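## Task

Find the patch panel mounted beneath the switch whose ports have red covers. Ports count 1 to 24 starting at the left. Pull the lead out of port 21 and loop its cable over the nearest cable-manager ring on that port's left side; the plug itself can dangle. Do not unplug, or even draw outward, any other plug, as that can fail the job. At the end, every remaining plug must sit latched with its lever raised. Every lead must still pass through the manager rings it uses. No lead may be kinked sharply or twisted around another. The robot must stay upright and level, because a fall or a tilt fails the job.

## Robot and tools

ROBOT. An omnidirectional base carries a column about 1.7 m high. A carriage rides up and down it (lift_m) and holds two identical six-joint arms, each ending in a two-finger gripper. Each arm base sits roughly 0.57 m + lift_m above the floor, and carriage parts extend about 0.15 m lower. A hand can reach 0.78 m from its shoulder but only about 0.38 m below its arm base. A hand is about 0.16 m long and 0.1 m wide, or 0.14 m with the fingers open. The wrist camera protrudes 0.11 m to one side of joint 6's axis. Fingertips narrow to about 0.005 m in the closing direction and 0.02 m across. The parked arm pose is joints 1-6 = 0, 0.05, 0.05, 1.45, 0, 0. Parked, the robot is about 0.85 m wide and 0.65 m long. Cameras: carriage_camera is fixed, faces forward and tilts about 20 degrees down. left_wrist_camera and right_wrist_camera look out beyond the fingertips. All images are 896x504 pixels.

FRAMES. The base frame has its origin on the floor below the base centre, with x forward, y left and z up, in metres. left_hand and right_hand are reported in this frame as the midpoint between the finger pads. quat_wxyz rotates base axes into hand axes. The hand's z runs along the fingers and its y is the opening direction. An upright hand with joints 1, 5 and 6 at zero reads (1,0,0,0). base_odometry uses the odometry frame, which is the base frame at scene start. It counts wheel turns only, so slip shows up as travel. Its heading is in rad, left positive, from -3.142 to 3.142.

move. All keys are optional. With no action it just returns the state and images.
- base: a relative drive from where the base last reported itself, with exactly one key. translate_m moves forward (+) or back, range -2 to 2 m. strafe_m moves left (+) or right, range -2 to 2 m. rotate_rad turns counter-clockwise (+) or clockwise, range -6.3 to 6.3 rad.
- joints: a single flat object of absolute targets keyed by joint name, covering both arms and the lift. lift_m is 0 to 1 m. For each arm (left_/right_ prefix): joint1_rad -2.617 to 3.054, yaw about vertical, 0 forward, + left. joint2_rad 0 to 3.141, shoulder: 0 upper arm level backward, 1.57 vertical, 3.14 level forward. joint3_rad 0 to 3.141, elbow: 0 folded, 3.14 straight. joint4_rad -1.57 to 1.57, wrist pitch, + lifts the fingertips. joint5_rad -1.57 to 1.57, wrist yaw, + swings the fingertips RIGHT. joint6_rad -2.094 to 2.094, roll, + clockwise viewed from the forearm. gripper_m 0 to 0.093, the pad gap in m. A status of done means within these tolerances: lift 0.004, j1 0.02, j2 0.105, j3 0.06, j4 0.04, j5 0.025, j6 0.02, gripper 0.004. Joints you omit may still be driving toward earlier targets.
- speeds: top-speed caps for this action only. translate_m and strafe_m 0.02-0.5 m/s; rotate_rad 0.05-1.57 rad/s; lift_m 0.08-0.25 m/s. The maxima are the defaults.
- min_time_s: 0.1-8 s, the minimum duration of each arm and gripper motion. It makes paths straighter.
- cameras: a list from carriage_camera, left_wrist_camera, right_wrist_camera, all. Omitted or all returns every camera; [] returns none.
No action runs over 15 s, and a base drive times out after 14 s. Unknown keys make a call invalid, and later calls still run. An out-of-range value is refused. After a refusal, or a stop that interrupts or blocks a call, the remaining move, wait and finished_scene calls in that reply are skipped.

wait: seconds 0-10. It adds no command and returns the state and images.
zoom_image: camera plus region [x0,y0,x1,y1] in pixels, top-left at (0,0), at most 504x504. It only works on a camera included in the latest images.
finished_scene: scene (1 or 2). It ends the scene for good, and any later calls in that reply go to the next scene, whose task appears in the result.

RESULTS. The pictures line gives the image order. Frames may lag the state slightly. The move line reads done, or else the worst status. Per-motion statuses: done (for the base, the wheels turned the full amount, even with slip). off_target: the motion stopped short and may keep pushing. contact_stop or time_out: the target is dropped and the motion holds there. not_followed: a safety check withheld arm targets because an arm would come within millimetres of itself or the other arm; the gripper part still runs. limit_stop_at_motor_heat: resend the target. on_its_own lists motions you did not command this call, and its held at value is a target. motor_effort gives % of max, + toward larger values, with the action's peak in brackets; errors can be large. Steadily falling lift effort as the lift lowers means a hand is resting on something. Joint torques include the arm's own weight. Joints 1-3 wrap at ±28 N m. Motor temperatures are listed per arm, joints then gripper. MOTOR HOT appears at 75 °C. At 100 °C that arm goes limp for 30-60 s or more.

GRIPPER. When squeezing a rigid part, the reading is up to 0.005 m under the part's width. Closed on nothing, it reads 0-0.002. Commanding about 0.005 m below the first-contact reading gives full force, roughly 45-70 N per pad. To release, command well above the reading.

CAUTIONS. Reported hand positions can be off, usually high, especially far out. Arms may stop short of commands, and 0.1 m moves can bow a few cm off line. Drives ignore the arms, so an arm can bend against something while the drive still reads done. After contact, back off about 0.2 m the way you came. Arms have no contact stop and will press until they overheat. Park arms to cool them, and don't leave them stretched out while thinking or driving. The robot holds its last command while you think. Avoid a high carriage with outstretched or loaded arms, and avoid pushing, pulling or sudden stops, since the robot can tip; only images reveal a lean. Never reverse under a table edge. Keep the arms from striking or pressing each other. Don't knock items off the work area, drop things, slam, or push hard. Pull only the target plug.

Each tool is called after ">>>" in YAML: its name, and indented under it one key for each argument.

## Session

I'll start by looking at the current state of the robot and the scene.

>>> move:

Scene clock: 0.00 s.
Joint torques (N m): no reading
Motor temperatures (°C): left_arm=[33 32 39 40 32 27 32] | right_arm=[32 33 36 42 30 29 28]
base_odometry: x=+0.000 y=+0.000 heading=+0.000
base_status: not commanded
joint_positions: lift_m=+0.300 left_joint1_rad=+0.018 left_joint2_rad=+0.059 left_joint3_rad=+0.035 left_joint4_rad=+1.449 left_joint5_rad=+0.041 left_joint6_rad=-0.034 left_gripper_m=+0.09396 right_joint1_rad=-0.010 right_joint2_rad=+0.046 right_joint3_rad=+0.034 right_joint4_rad=+1.434 right_joint5_rad=+0.012 right_joint6_rad=-0.025 right_gripper_m=+0.09396
joint_status: not commanded
motor_effort: lift_m=+39 drive_wheels=-1
left_hand: x=+0.2657 y=+0.3135 z=+1.3103 quat_wxyz=(+0.997, +0.018, +0.073, -0.010) (m; base frame)
right_hand: x=+0.2656 y=-0.3223 z=+1.3098 quat_wxyz=(+0.997, +0.006, +0.075, -0.018) (m; base frame)
pictures: carriage_camera, left_wrist_camera, right_wrist_camera

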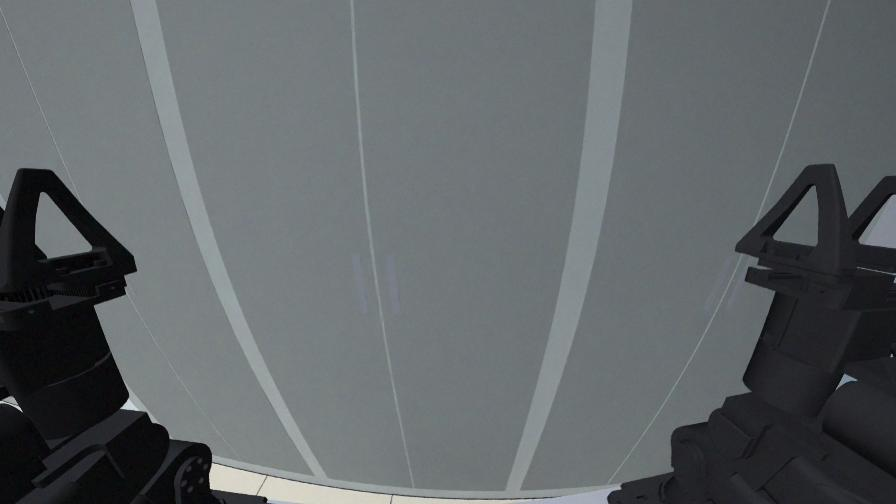

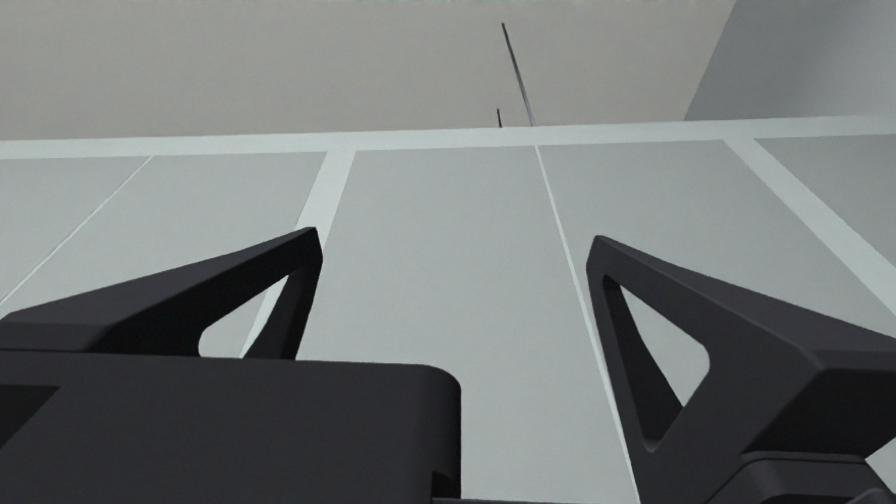

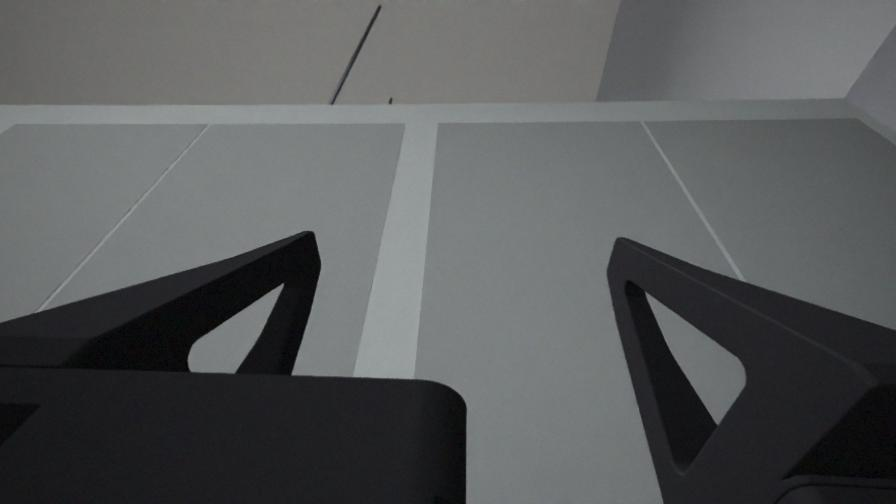

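>>> move:
  base: {"rotate_rad": 0.8}
  speeds: {"rotate_rad": 0.6}

Scene clock: 2.70 s.
Joint torques (N m): left_arm=[-0.5 4.6 6.27 -0.1 0.03 0.06] | right_arm=[0.23 3.75 6.2 -0.29 0.01 -0.17]
Motor temperatures (°C): left_arm=[33 32 39 40 32 27 32] | right_arm=[32 33 36 41 30 29 28]
move: done
base_odometry: x=+0.000 y=+0.000 heading=+0.800
base_status: done
joint_positions: lift_m=+0.300 left_joint1_rad=+0.018 left_joint2_rad=+0.059 left_joint3_rad=+0.035 left_joint4_rad=+1.447 left_joint5_rad=+0.041 left_joint6_rad=-0.034 left_gripper_m=+0.09396 right_joint1_rad=-0.010 right_joint2_rad=+0.046 right_joint3_rad=+0.034 right_joint4_rad=+1.434 right_joint5_rad=+0.012 right_joint6_rad=-0.025 right_gripper_m=+0.09396
joint_status: not commanded
motor_effort: lift_m=+39(40) drive_wheels=+5(14)
left_hand: x=+0.2660 y=+0.3135 z=+1.3103 quat_wxyz=(+0.997, +0.018, +0.074, -0.010) (m; base frame)
right_hand: x=+0.2656 y=-0.3223 z=+1.3098 quat_wxyz=(+0.997, +0.006, +0.075, -0.018) (m; base frame)
pictures: carriage_camera, left_wrist_camera, right_wrist_camera

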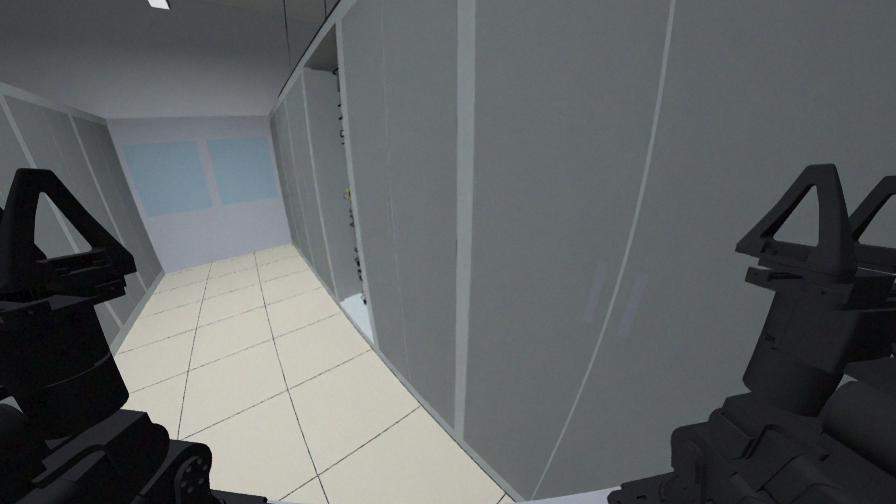

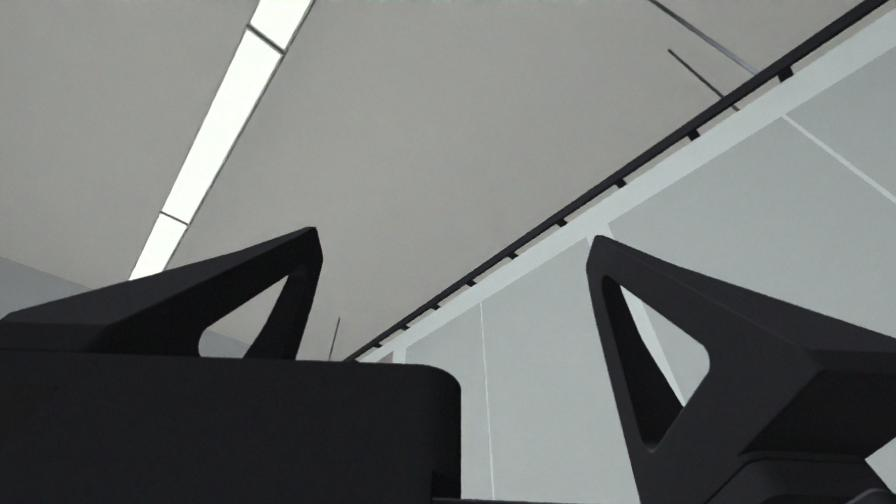

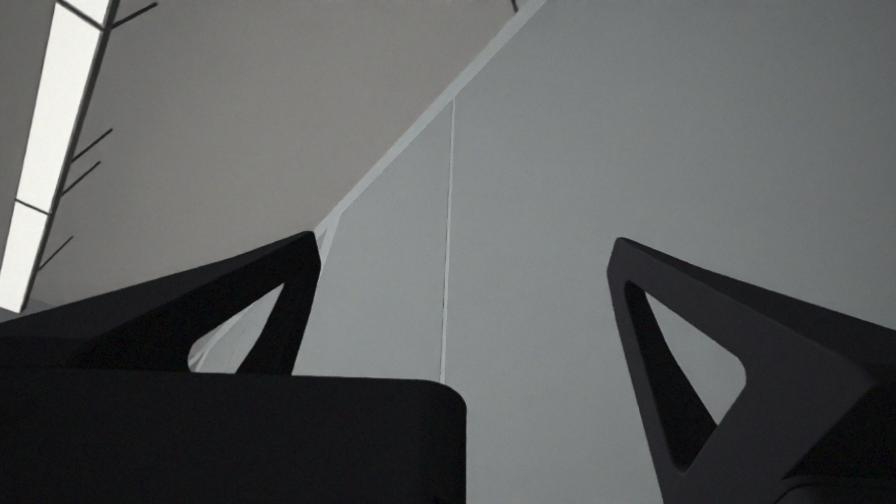

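>>> move:
  base: {"rotate_rad": 0.77}
  speeds: {"rotate_rad": 0.6}
  cameras: ["carriage_camera"]

>>> zoom_image:
  camera: "carriage_camera"
  region: [300, 0, 804, 504]

Scene clock: 5.30 s.
Joint torques (N m): left_arm=[-0.57 4.46 6.2 -0.09 0.06 0.02] | right_arm=[0.2 3.73 6.22 -0.29 0.01 -0.16]
Motor temperatures (°C): left_arm=[33 32 39 39 32 27 32] | right_arm=[32 33 36 41 30 29 28]
move: done
base_odometry: x=+0.000 y=+0.000 heading=+1.569
base_status: done
joint_positions: lift_m=+0.300 left_joint1_rad=+0.018 left_joint2_rad=+0.059 left_joint3_rad=+0.035 left_joint4_rad=+1.447 left_joint5_rad=+0.041 left_joint6_rad=-0.034 left_gripper_m=+0.09396 right_joint1_rad=-0.010 right_joint2_rad=+0.046 right_joint3_rad=+0.034 right_joint4_rad=+1.434 right_joint5_rad=+0.012 right_joint6_rad=-0.025 right_gripper_m=+0.09396
joint_status: not commanded
motor_effort: lift_m=+39(40) drive_wheels=+6(14)
left_hand: x=+0.2660 y=+0.3135 z=+1.3103 quat_wxyz=(+0.997, +0.018, +0.074, -0.010) (m; base frame)
right_hand: x=+0.2656 y=-0.3223 z=+1.3098 quat_wxyz=(+0.997, +0.006, +0.075, -0.018) (m; base frame)
pictures: carriage_camera

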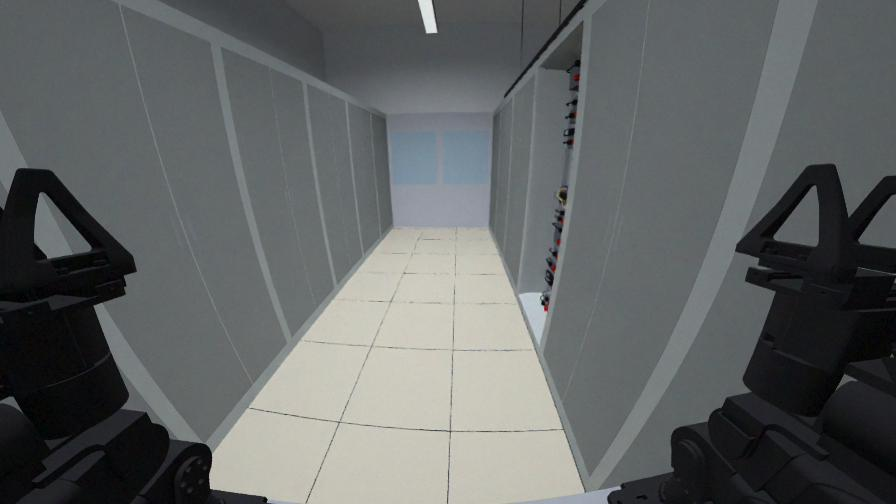

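Scaled by 1.000.

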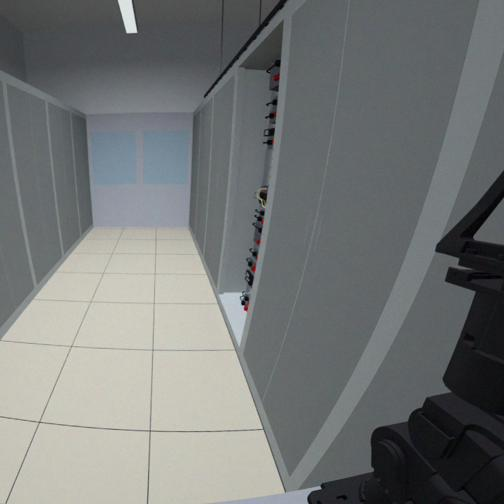

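>>> move:
  base: {"translate_m": 1.9}
  cameras: ["carriage_camera"]

>>> move:
  base: {"rotate_rad": -1.57}
  speeds: {"rotate_rad": 0.8}

Scene clock: 13.33 s.
Joint torques (N m): left_arm=[-0.53 4.44 6.24 -0.1 0.03 0.04] | right_arm=[0.2 3.73 6.2 -0.28 0.01 -0.16]
Motor temperatures (°C): left_arm=[33 32 40 39 32 27 32] | right_arm=[32 33 36 41 30 29 28]
move: done
base_odometry: x=+0.001 y=+1.900 heading=+1.570
base_status: done
joint_positions: lift_m=+0.300 left_joint1_rad=+0.018 left_joint2_rad=+0.059 left_joint3_rad=+0.035 left_joint4_rad=+1.447 left_joint5_rad=+0.041 left_joint6_rad=-0.034 left_gripper_m=+0.09396 right_joint1_rad=-0.010 right_joint2_rad=+0.046 right_joint3_rad=+0.034 right_joint4_rad=+1.434 right_joint5_rad=+0.012 right_joint6_rad=-0.025 right_gripper_m=+0.09396
joint_status: not commanded
motor_effort: lift_m=+39(40) drive_wheels=-6(20)
left_hand: x=+0.2661 y=+0.3135 z=+1.3103 quat_wxyz=(+0.997, +0.018, +0.074, -0.010) (m; base frame)
right_hand: x=+0.2656 y=-0.3223 z=+1.3098 quat_wxyz=(+0.997, +0.006, +0.075, -0.018) (m; base frame)
pictures: carriage_camera

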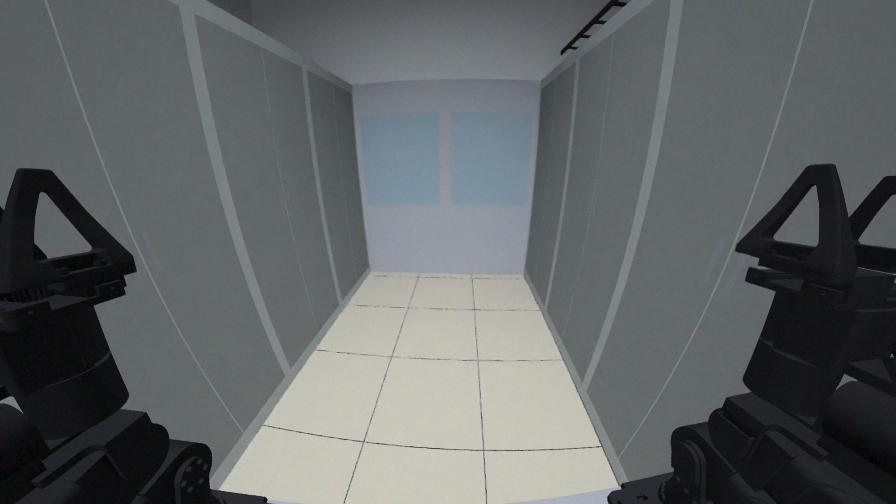

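Scene clock: 16.60 s.
Joint torques (N m): left_arm=[-0.55 4.51 6.28 -0.11 0.03 0.01] | right_arm=[0.2 3.74 6.2 -0.27 0.01 -0.17]
Motor temperatures (°C): left_arm=[33 32 40 39 31 27 32] | right_arm=[32 33 36 41 30 29 28]
move: done
base_odometry: x=+0.001 y=+1.900 heading=+0.001
base_status: done
joint_positions: lift_m=+0.300 left_joint1_rad=+0.018 left_joint2_rad=+0.059 left_joint3_rad=+0.035 left_joint4_rad=+1.447 left_joint5_rad=+0.041 left_joint6_rad=-0.034 left_gripper_m=+0.09396 right_joint1_rad=-0.010 right_joint2_rad=+0.046 right_joint3_rad=+0.034 right_joint4_rad=+1.433 right_joint5_rad=+0.012 right_joint6_rad=-0.025 right_gripper_m=+0.09396
joint_status: not commanded
motor_effort: lift_m=+39(40) drive_wheels=+6(16)
left_hand: x=+0.2661 y=+0.3135 z=+1.3103 quat_wxyz=(+0.997, +0.018, +0.074, -0.010) (m; base frame)
right_hand: x=+0.2659 y=-0.3223 z=+1.3098 quat_wxyz=(+0.997, +0.006, +0.075, -0.018) (m; base frame)
pictures: carriage_camera, left_wrist_camera, right_wrist_camera

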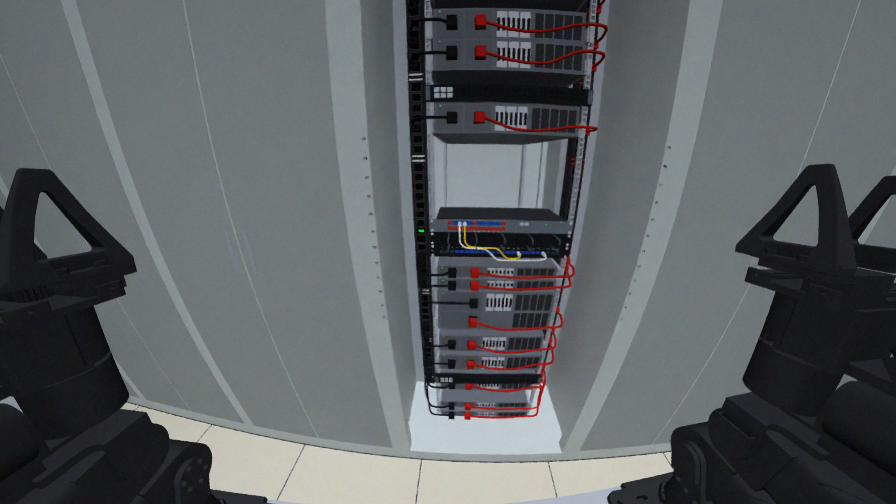

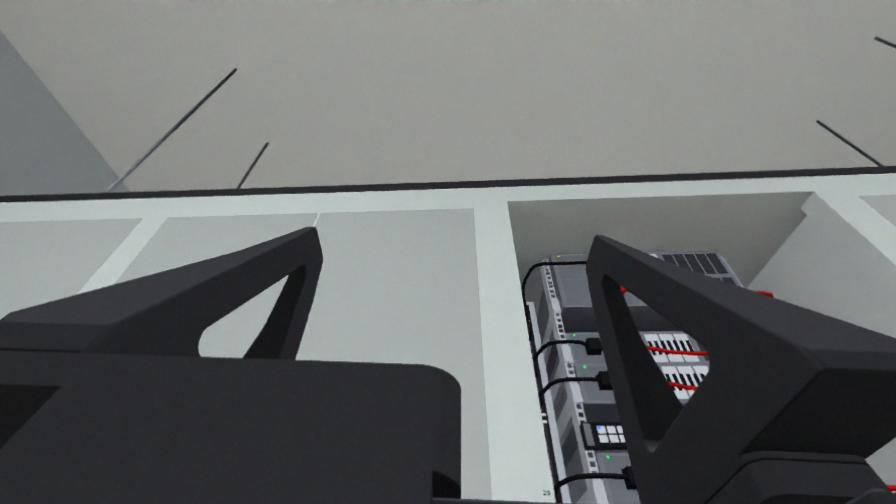

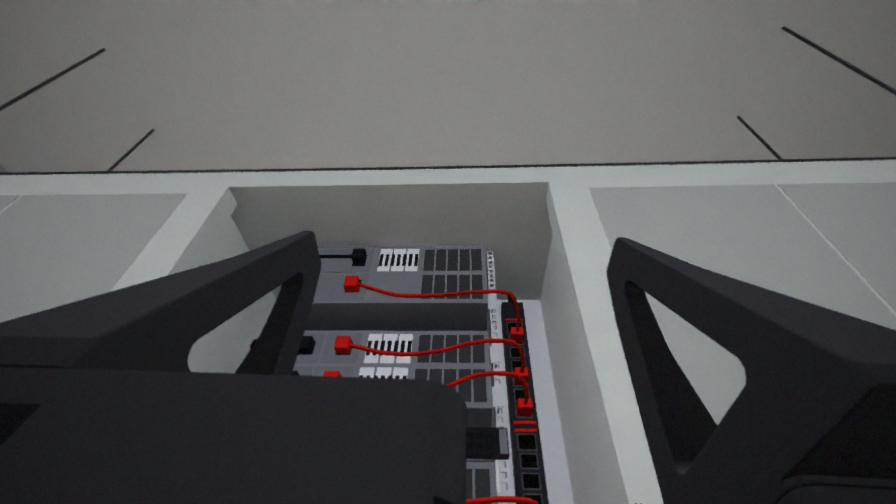

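>>> zoom_image:
  camera: "carriage_camera"
  region: [410, 190, 600, 290]

>>> zoom_image:
  camera: "carriage_camera"
  region: [400, 0, 620, 200]

>>> zoom_image:
  camera: "carriage_camera"
  region: [400, 240, 620, 440]

Scaled by 2.653 from the camera's 896x504 image, which has a finer 1280x720 frame.

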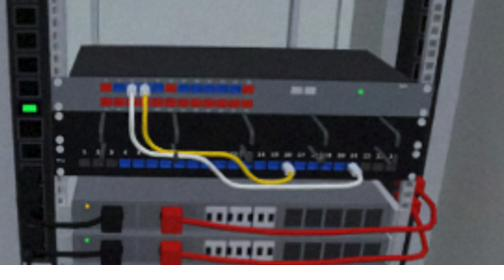

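Scaled by 2.291 from the camera's 896x504 image, which has a finer 1280x720 frame.

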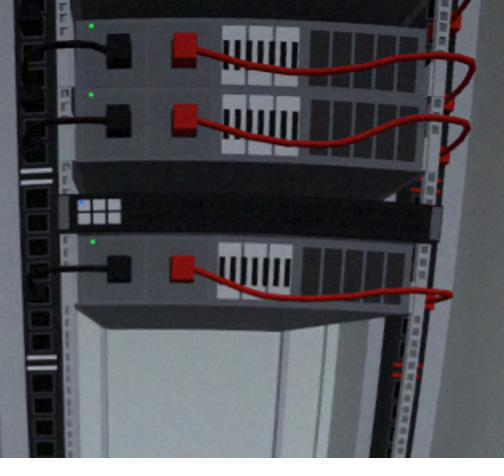

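Scaled by 2.291 from the camera's 896x504 image, which has a finer 1280x720 frame.

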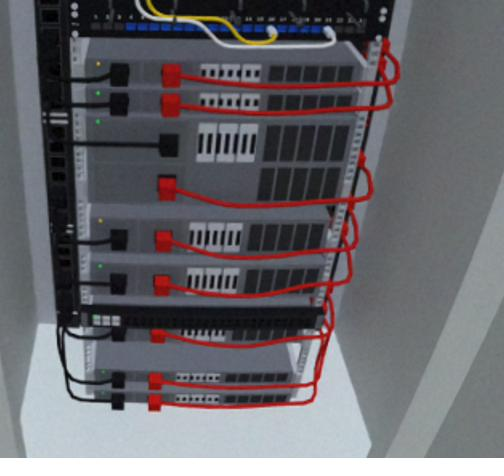

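>>> move:
  base: {"rotate_rad": -0.04}
  speeds: {"rotate_rad": 0.4}
  cameras: []

>>> move:
  base: {"strafe_m": -0.15}
  speeds: {"strafe_m": 0.2}
  cameras: ["carriage_camera"]

>>> zoom_image:
  camera: "carriage_camera"
  region: [350, 190, 550, 290]

Scene clock: 21.60 s.
Joint torques (N m): left_arm=[-0.61 4.55 6.41 -0.08 -0.01 0.04] | right_arm=[0.2 3.74 6.22 -0.27 0.01 -0.16]
Motor temperatures (°C): left_arm=[33 32 40 39 31 27 32] | right_arm=[32 33 37 40 30 29 28]
move: done
base_odometry: x=+0.001 y=+1.900 heading=-0.039
base_status: done
joint_positions: lift_m=+0.300 left_joint1_rad=+0.018 left_joint2_rad=+0.059 left_joint3_rad=+0.035 left_joint4_rad=+1.448 left_joint5_rad=+0.041 left_joint6_rad=-0.034 left_gripper_m=+0.09396 right_joint1_rad=-0.010 right_joint2_rad=+0.046 right_joint3_rad=+0.034 right_joint4_rad=+1.433 right_joint5_rad=+0.012 right_joint6_rad=-0.025 right_gripper_m=+0.09396
joint_status: not commanded
motor_effort: lift_m=+39(39) drive_wheels=+5(10)
left_hand: x=+0.2659 y=+0.3135 z=+1.3103 quat_wxyz=(+0.997, +0.018, +0.074, -0.010) (m; base frame)
right_hand: x=+0.2659 y=-0.3223 z=+1.3098 quat_wxyz=(+0.997, +0.006, +0.075, -0.018) (m; base frame)
pictures: none
No camera images: "cameras" was empty.

Scene clock: 23.53 s.
Joint torques (N m): left_arm=[-0.76 4.51 6.22 -0.03 0.05 0.05] | right_arm=[0.27 3.77 6.22 -0.26 0.01 -0.16]
Motor temperatures (°C): left_arm=[33 32 40 38 31 27 32] | right_arm=[32 33 37 40 30 29 28]
move: done
base_odometry: x=-0.005 y=+1.750 heading=-0.040
base_status: done
joint_positions: lift_m=+0.300 left_joint1_rad=+0.019 left_joint2_rad=+0.059 left_joint3_rad=+0.035 left_joint4_rad=+1.448 left_joint5_rad=+0.041 left_joint6_rad=-0.034 left_gripper_m=+0.09396 right_joint1_rad=-0.009 right_joint2_rad=+0.046 right_joint3_rad=+0.034 right_joint4_rad=+1.433 right_joint5_rad=+0.012 right_joint6_rad=-0.025 right_gripper_m=+0.09396
joint_status: not commanded
motor_effort: lift_m=+39(39) drive_wheels=-6(14)
left_hand: x=+0.2659 y=+0.3135 z=+1.3103 quat_wxyz=(+0.997, +0.018, +0.074, -0.009) (m; base frame)
right_hand: x=+0.2659 y=-0.3223 z=+1.3098 quat_wxyz=(+0.997, +0.006, +0.075, -0.017) (m; base frame)
pictures: carriage_camera

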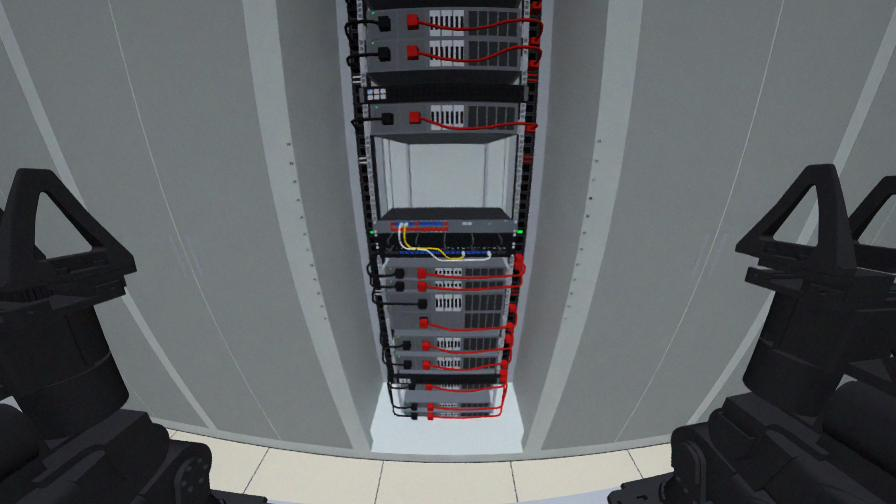

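Scaled by 2.520 from the camera's 896x504 image, which has a finer 1280x720 frame.

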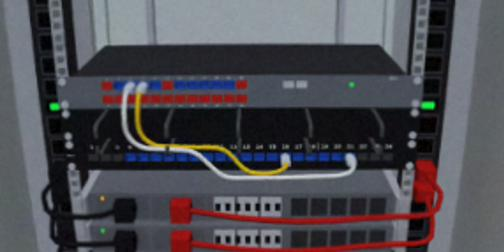

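>>> move:
  base: {"translate_m": 0.25}
  speeds: {"translate_m": 0.15}
  cameras: ["carriage_camera"]

>>> zoom_image:
  camera: "carriage_camera"
  region: [340, 210, 560, 310]

Scene clock: 28.33 s.
Joint torques (N m): left_arm=[-0.68 4.4 6.16 -0.09 0.01 0.01] | right_arm=[0.17 3.74 6.2 -0.28 0 -0.16]
Motor temperatures (°C): left_arm=[33 32 41 38 31 27 32] | right_arm=[32 33 37 40 30 29 28]
move: done
base_odometry: x=+0.245 y=+1.740 heading=-0.041
base_status: done
joint_positions: lift_m=+0.300 left_joint1_rad=+0.019 left_joint2_rad=+0.059 left_joint3_rad=+0.035 left_joint4_rad=+1.447 left_joint5_rad=+0.041 left_joint6_rad=-0.034 left_gripper_m=+0.09396 right_joint1_rad=-0.009 right_joint2_rad=+0.046 right_joint3_rad=+0.034 right_joint4_rad=+1.434 right_joint5_rad=+0.012 right_joint6_rad=-0.025 right_gripper_m=+0.09396
joint_status: not commanded
motor_effort: lift_m=+39(40) drive_wheels=-5(12)
left_hand: x=+0.2660 y=+0.3135 z=+1.3103 quat_wxyz=(+0.997, +0.018, +0.074, -0.009) (m; base frame)
right_hand: x=+0.2656 y=-0.3223 z=+1.3098 quat_wxyz=(+0.997, +0.006, +0.075, -0.017) (m; base frame)
pictures: carriage_camera

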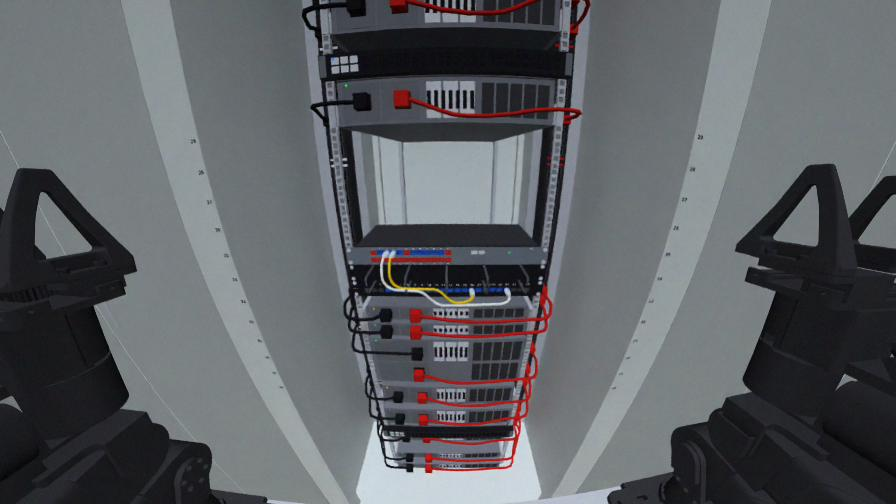

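Scaled by 2.291 from the camera's 896x504 image, which has a finer 1280x720 frame.

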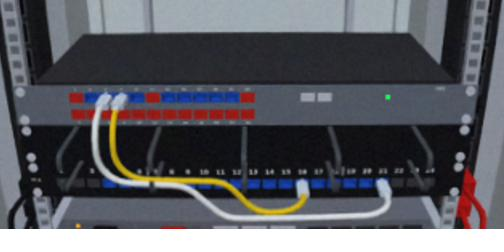

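>>> move:
  base: {"strafe_m": 0.15}
  speeds: {"strafe_m": 0.2}
  cameras: []

>>> move:
  joints: {"right_joint1_rad": 0.187, "right_joint2_rad": 0.373, "right_joint3_rad": 0.471, "right_joint4_rad": -0.098, "right_joint5_rad": 0.187, "right_joint6_rad": 0.0}
  min_time_s: 3

Scene clock: 33.47 s.
Joint torques (N m): left_arm=[-0.51 4.42 6.16 -0.1 0.06 0.07] | right_arm=[0.21 3.78 6.2 -0.29 0 -0.16]
Motor temperatures (°C): left_arm=[33 32 41 38 31 27 32] | right_arm=[32 33 37 40 30 29 28]
move: done
base_odometry: x=+0.251 y=+1.890 heading=-0.041
base_status: done
joint_positions: lift_m=+0.300 left_joint1_rad=+0.018 left_joint2_rad=+0.059 left_joint3_rad=+0.035 left_joint4_rad=+1.447 left_joint5_rad=+0.040 left_joint6_rad=-0.034 left_gripper_m=+0.09396 right_joint1_rad=-0.010 right_joint2_rad=+0.046 right_joint3_rad=+0.034 right_joint4_rad=+1.434 right_joint5_rad=+0.012 right_joint6_rad=-0.025 right_gripper_m=+0.09396
joint_status: not commanded
motor_effort: lift_m=+39(39) drive_wheels=-2(12)
left_hand: x=+0.2660 y=+0.3135 z=+1.3103 quat_wxyz=(+0.997, +0.018, +0.074, -0.010) (m; base frame)
right_hand: x=+0.2656 y=-0.3223 z=+1.3098 quat_wxyz=(+0.997, +0.006, +0.075, -0.018) (m; base frame)
pictures: none
No camera images: "cameras" was empty.

Scene clock: 36.77 s.
Joint torques (N m): left_arm=[-0.44 4.34 6.32 -0.08 0.03 0.07] | right_arm=[0.9 1.98 10.02 1.99 0.12 -0.02]
Motor temperatures (°C): left_arm=[33 32 41 38 31 27 32] | right_arm=[32 33 38 40 30 29 28]
move: done
base_odometry: x=+0.251 y=+1.890 heading=-0.041
base_status: not commanded
joint_positions: lift_m=+0.300 left_joint1_rad=+0.018 left_joint2_rad=+0.059 left_joint3_rad=+0.035 left_joint4_rad=+1.447 left_joint5_rad=+0.040 left_joint6_rad=-0.034 left_gripper_m=+0.09396 right_joint1_rad=+0.180 right_joint2_rad=+0.365 right_joint3_rad=+0.446 right_joint4_rad=-0.078 right_joint5_rad=+0.177 right_joint6_rad=-0.012 right_gripper_m=+0.09396
joint_status: all done
motor_effort: lift_m=+39(40) drive_wheels=-2(3)
left_hand: x=+0.2660 y=+0.3135 z=+1.3103 quat_wxyz=(+0.997, +0.018, +0.074, -0.010) (m; base frame)
right_hand: x=+0.4844 y=-0.3037 z=+1.1718 quat_wxyz=(+0.708, -0.005, +0.706, -0.003) (m; base frame)
pictures: carriage_camera, left_wrist_camera, right_wrist_camera

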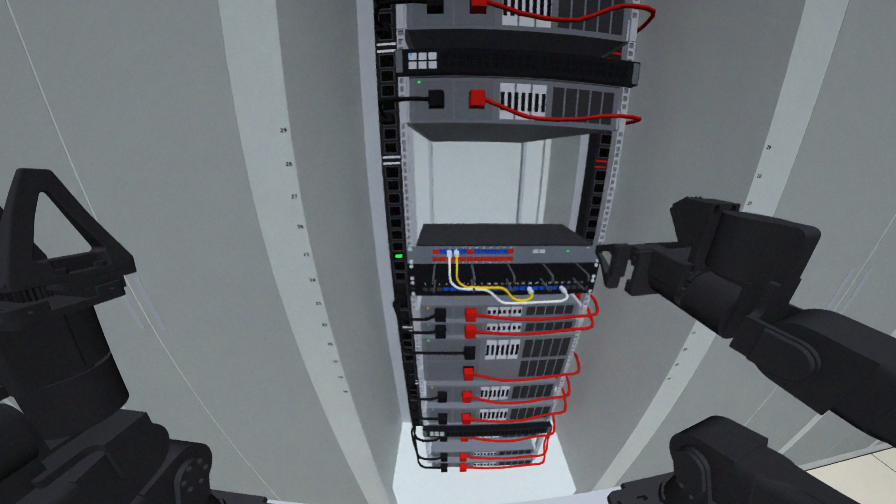

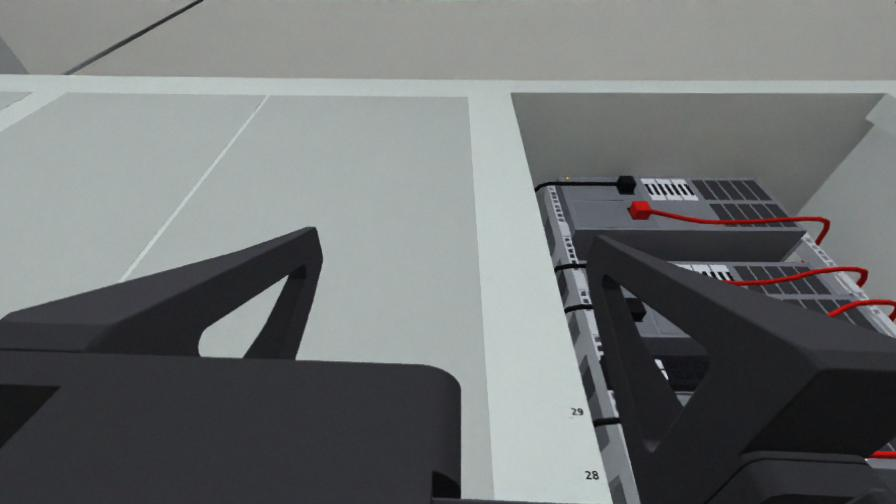

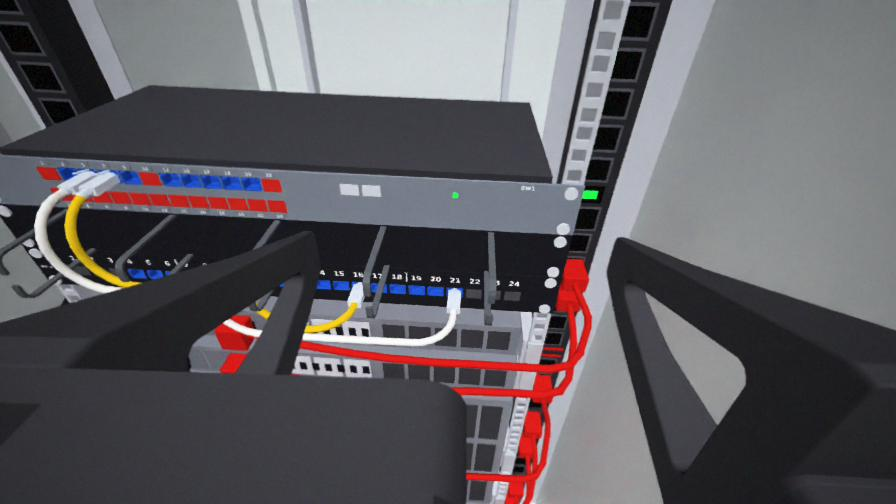

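>>> zoom_image:
  camera: "right_wrist_camera"
  region: [220, 200, 560, 360]

>>> zoom_image:
  camera: "right_wrist_camera"
  region: [0, 150, 260, 320]

>>> zoom_image:
  camera: "right_wrist_camera"
  region: [320, 200, 560, 360]

Scaled by 1.482 from the camera's 896x504 image, which has a finer 1280x720 frame.

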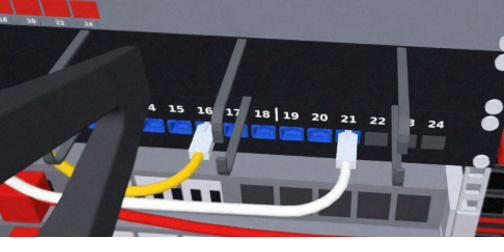

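Scaled by 1.938 from the camera's 896x504 image, which has a finer 1280x720 frame.

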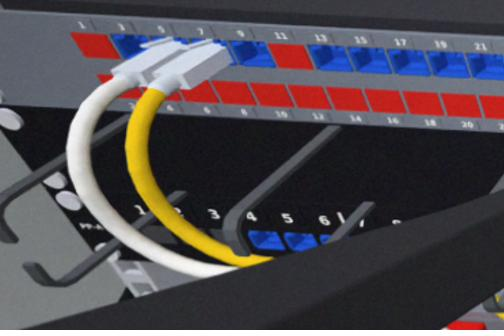

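Scaled by 2.100 from the camera's 896x504 image, which has a finer 1280x720 frame.

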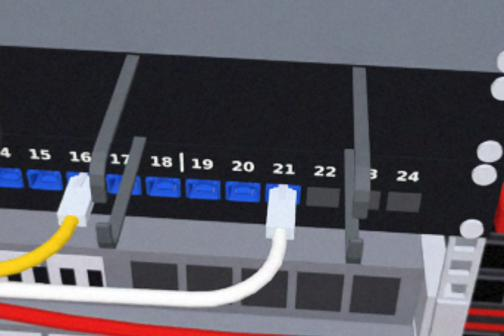

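>>> move:
  joints: {"lift_m": 0.24}
  speeds: {"lift_m": 0.1}
  cameras: ["right_wrist_camera"]

>>> zoom_image:
  camera: "right_wrist_camera"
  region: [320, 130, 620, 300]

Scene clock: 43.30 s.
Joint torques (N m): left_arm=[-0.5 4.52 6.24 -0.08 0.04 0.01] | right_arm=[0.87 1.73 9.22 2.16 0.1 -0.05]
Motor temperatures (°C): left_arm=[33 32 41 38 31 27 32] | right_arm=[32 33 39 41 30 29 28]
move: done
base_odometry: x=+0.251 y=+1.890 heading=-0.041
base_status: not commanded
joint_positions: lift_m=+0.240 left_joint1_rad=+0.018 left_joint2_rad=+0.059 left_joint3_rad=+0.035 left_joint4_rad=+1.447 left_joint5_rad=+0.040 left_joint6_rad=-0.034 left_gripper_m=+0.09396 right_joint1_rad=+0.180 right_joint2_rad=+0.368 right_joint3_rad=+0.455 right_joint4_rad=-0.090 right_joint5_rad=+0.179 right_joint6_rad=-0.010 right_gripper_m=+0.09396
joint_status: all done
motor_effort: lift_m=+40(42) drive_wheels=-1(3)
left_hand: x=+0.2660 y=+0.3135 z=+1.2502 quat_wxyz=(+0.997, +0.018, +0.074, -0.010) (m; base frame)
right_hand: x=+0.4841 y=-0.3041 z=+1.1126 quat_wxyz=(+0.706, -0.004, +0.708, -0.003) (m; base frame)
pictures: right_wrist_camera

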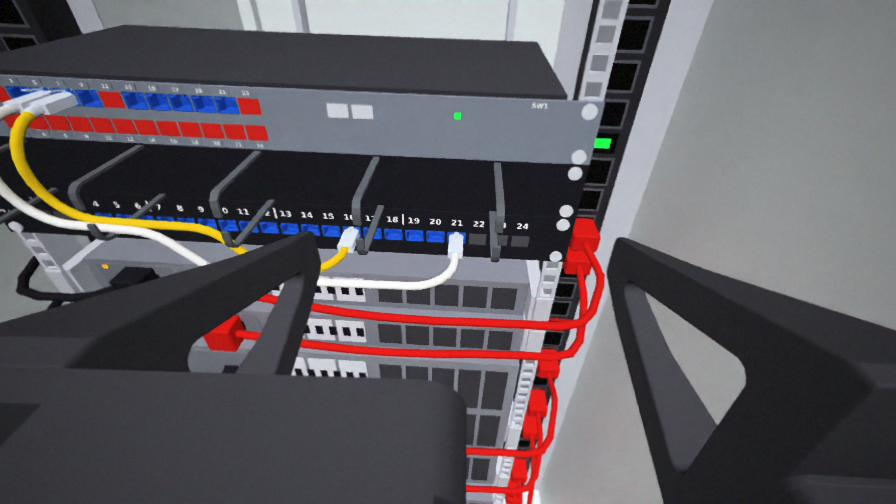

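Scaled by 1.680 from the camera's 896x504 image, which has a finer 1280x720 frame.

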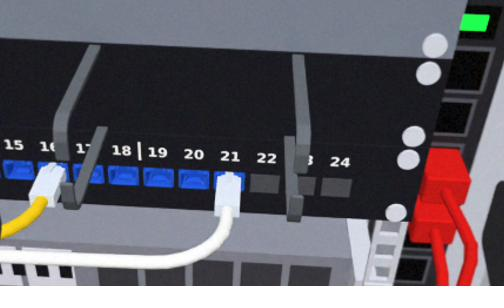

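>>> move:
  base: {"translate_m": 0.06}
  speeds: {"translate_m": 0.08}
  cameras: ["right_wrist_camera", "carriage_camera"]

>>> zoom_image:
  camera: "right_wrist_camera"
  region: [330, 180, 580, 340]

>>> zoom_image:
  camera: "right_wrist_camera"
  region: [0, 120, 320, 320]

Scene clock: 47.27 s.
Joint torques (N m): left_arm=[-0.49 4.51 6.27 -0.12 0.04 0.07] | right_arm=[0.88 1.7 9.22 2.16 0.1 -0.05]
Motor temperatures (°C): left_arm=[33 32 41 37 31 27 32] | right_arm=[32 33 39 42 30 29 28]
move: done
base_odometry: x=+0.311 y=+1.888 heading=-0.040
base_status: done
joint_positions: lift_m=+0.240 left_joint1_rad=+0.018 left_joint2_rad=+0.059 left_joint3_rad=+0.035 left_joint4_rad=+1.448 left_joint5_rad=+0.040 left_joint6_rad=-0.034 left_gripper_m=+0.09396 right_joint1_rad=+0.180 right_joint2_rad=+0.368 right_joint3_rad=+0.455 right_joint4_rad=-0.090 right_joint5_rad=+0.179 right_joint6_rad=-0.010 right_gripper_m=+0.09396
joint_status: not commanded
motor_effort: lift_m=+40(41) drive_wheels=-3(8)
left_hand: x=+0.2658 y=+0.3135 z=+1.2502 quat_wxyz=(+0.997, +0.018, +0.074, -0.010) (m; base frame)
right_hand: x=+0.4841 y=-0.3041 z=+1.1126 quat_wxyz=(+0.706, -0.004, +0.708, -0.003) (m; base frame)
pictures: carriage_camera, right_wrist_camera

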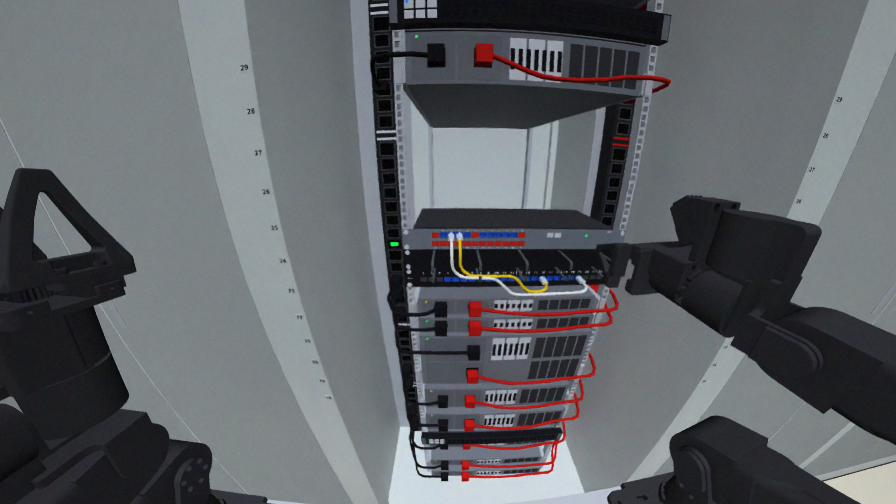

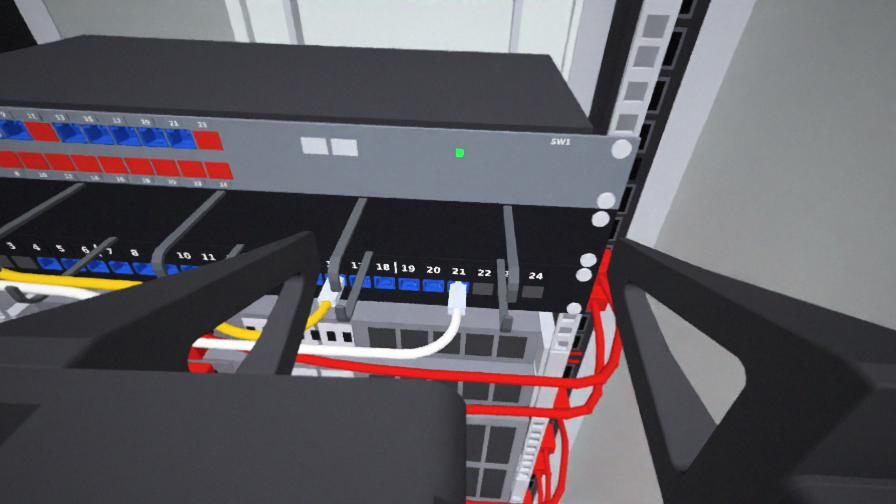

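Scaled by 2.016 from the camera's 896x504 image, which has a finer 1280x720 frame.

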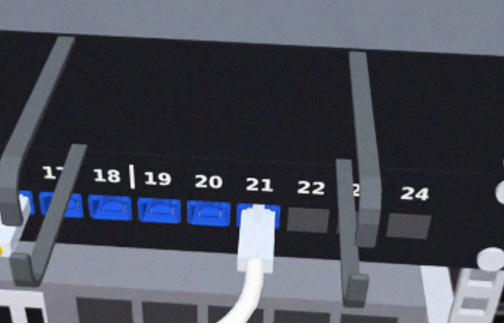

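Scaled by 1.575 from the camera's 896x504 image, which has a finer 1280x720 frame.

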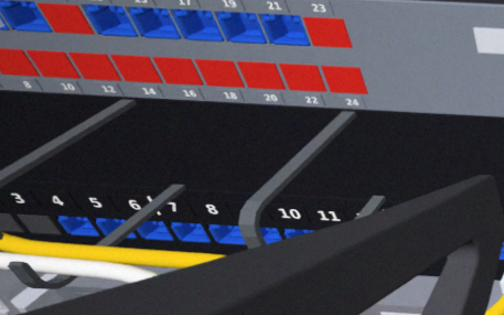

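>>> zoom_image:
  camera: "right_wrist_camera"
  region: [420, 250, 500, 330]

>>> zoom_image:
  camera: "right_wrist_camera"
  region: [315, 260, 415, 340]

Scaled by 6.300 from the camera's 896x504 image, which has a finer 1280x720 frame.

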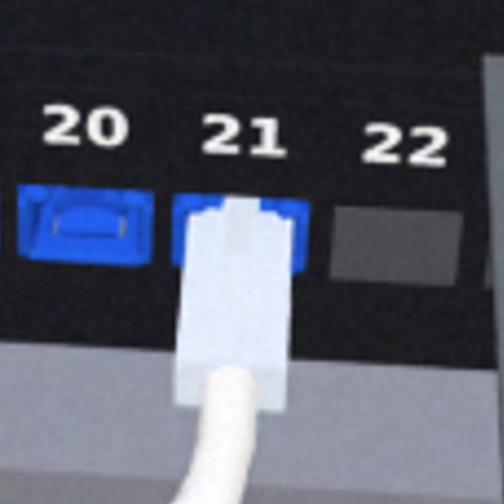

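Scaled by 5.040 from the camera's 896x504 image, which has a finer 1280x720 frame.

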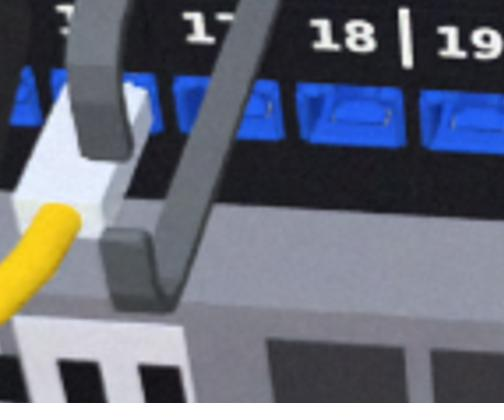

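>>> zoom_image:
  camera: "carriage_camera"
  region: [520, 150, 896, 450]

Scaled by 1.340 from the camera's 896x504 image, which has a finer 1280x720 frame.

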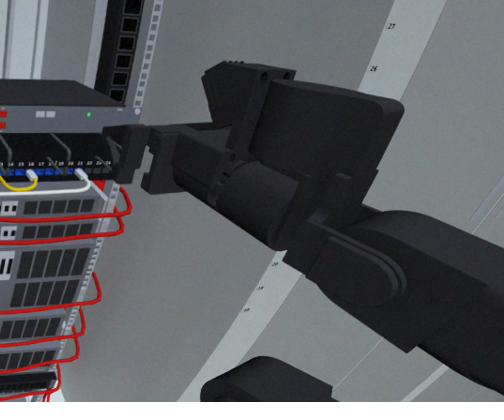

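>>> move:
  base: {"strafe_m": 0.19}
  speeds: {"strafe_m": 0.2}
  cameras: ["right_wrist_camera"]

>>> zoom_image:
  camera: "right_wrist_camera"
  region: [300, 170, 610, 360]

>>> zoom_image:
  camera: "right_wrist_camera"
  region: [310, 220, 470, 360]

>>> zoom_image:
  camera: "right_wrist_camera"
  region: [450, 220, 610, 360]

Scene clock: 58.60 s.
Joint torques (N m): left_arm=[-0.47 4.48 6.16 -0.12 0.03 0.07] | right_arm=[0.87 1.76 9.2 2.14 0.09 -0.05]
Motor temperatures (°C): left_arm=[33 32 41 37 31 27 32] | right_arm=[32 33 40 44 30 29 28]
move: done
base_odometry: x=+0.319 y=+2.077 heading=-0.041
base_status: done
joint_positions: lift_m=+0.240 left_joint1_rad=+0.018 left_joint2_rad=+0.059 left_joint3_rad=+0.035 left_joint4_rad=+1.449 left_joint5_rad=+0.040 left_joint6_rad=-0.034 left_gripper_m=+0.09396 right_joint1_rad=+0.180 right_joint2_rad=+0.368 right_joint3_rad=+0.455 right_joint4_rad=-0.090 right_joint5_rad=+0.180 right_joint6_rad=-0.010 right_gripper_m=+0.09396
joint_status: not commanded
motor_effort: lift_m=+40(40) drive_wheels=-2(12)
left_hand: x=+0.2657 y=+0.3135 z=+1.2502 quat_wxyz=(+0.997, +0.018, +0.073, -0.010) (m; base frame)
right_hand: x=+0.4841 y=-0.3043 z=+1.1126 quat_wxyz=(+0.706, -0.004, +0.708, -0.004) (m; base frame)
pictures: right_wrist_camera

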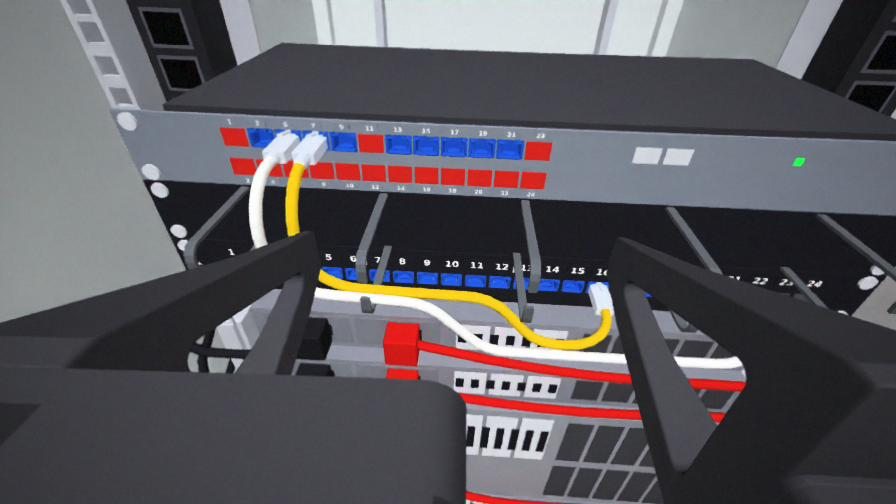

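Scaled by 1.626 from the camera's 896x504 image, which has a finer 1280x720 frame.

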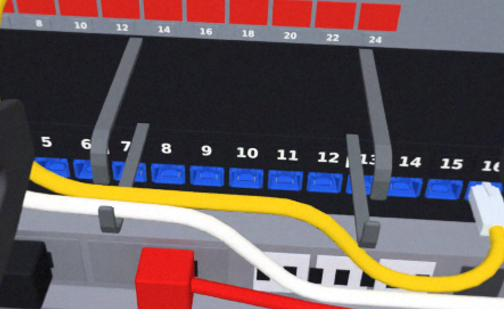

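Scaled by 3.150 from the camera's 896x504 image, which has a finer 1280x720 frame.

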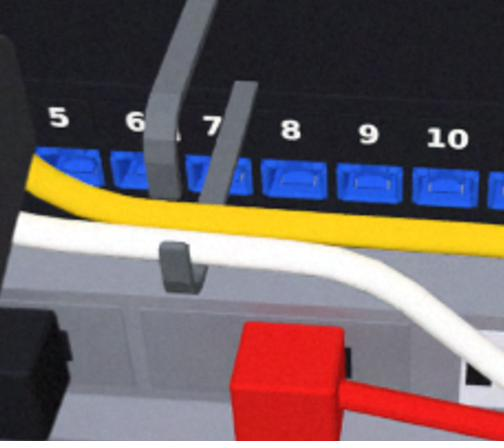

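Scaled by 3.150 from the camera's 896x504 image, which has a finer 1280x720 frame.

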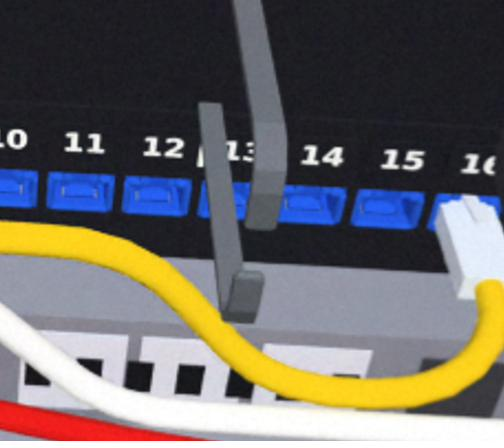

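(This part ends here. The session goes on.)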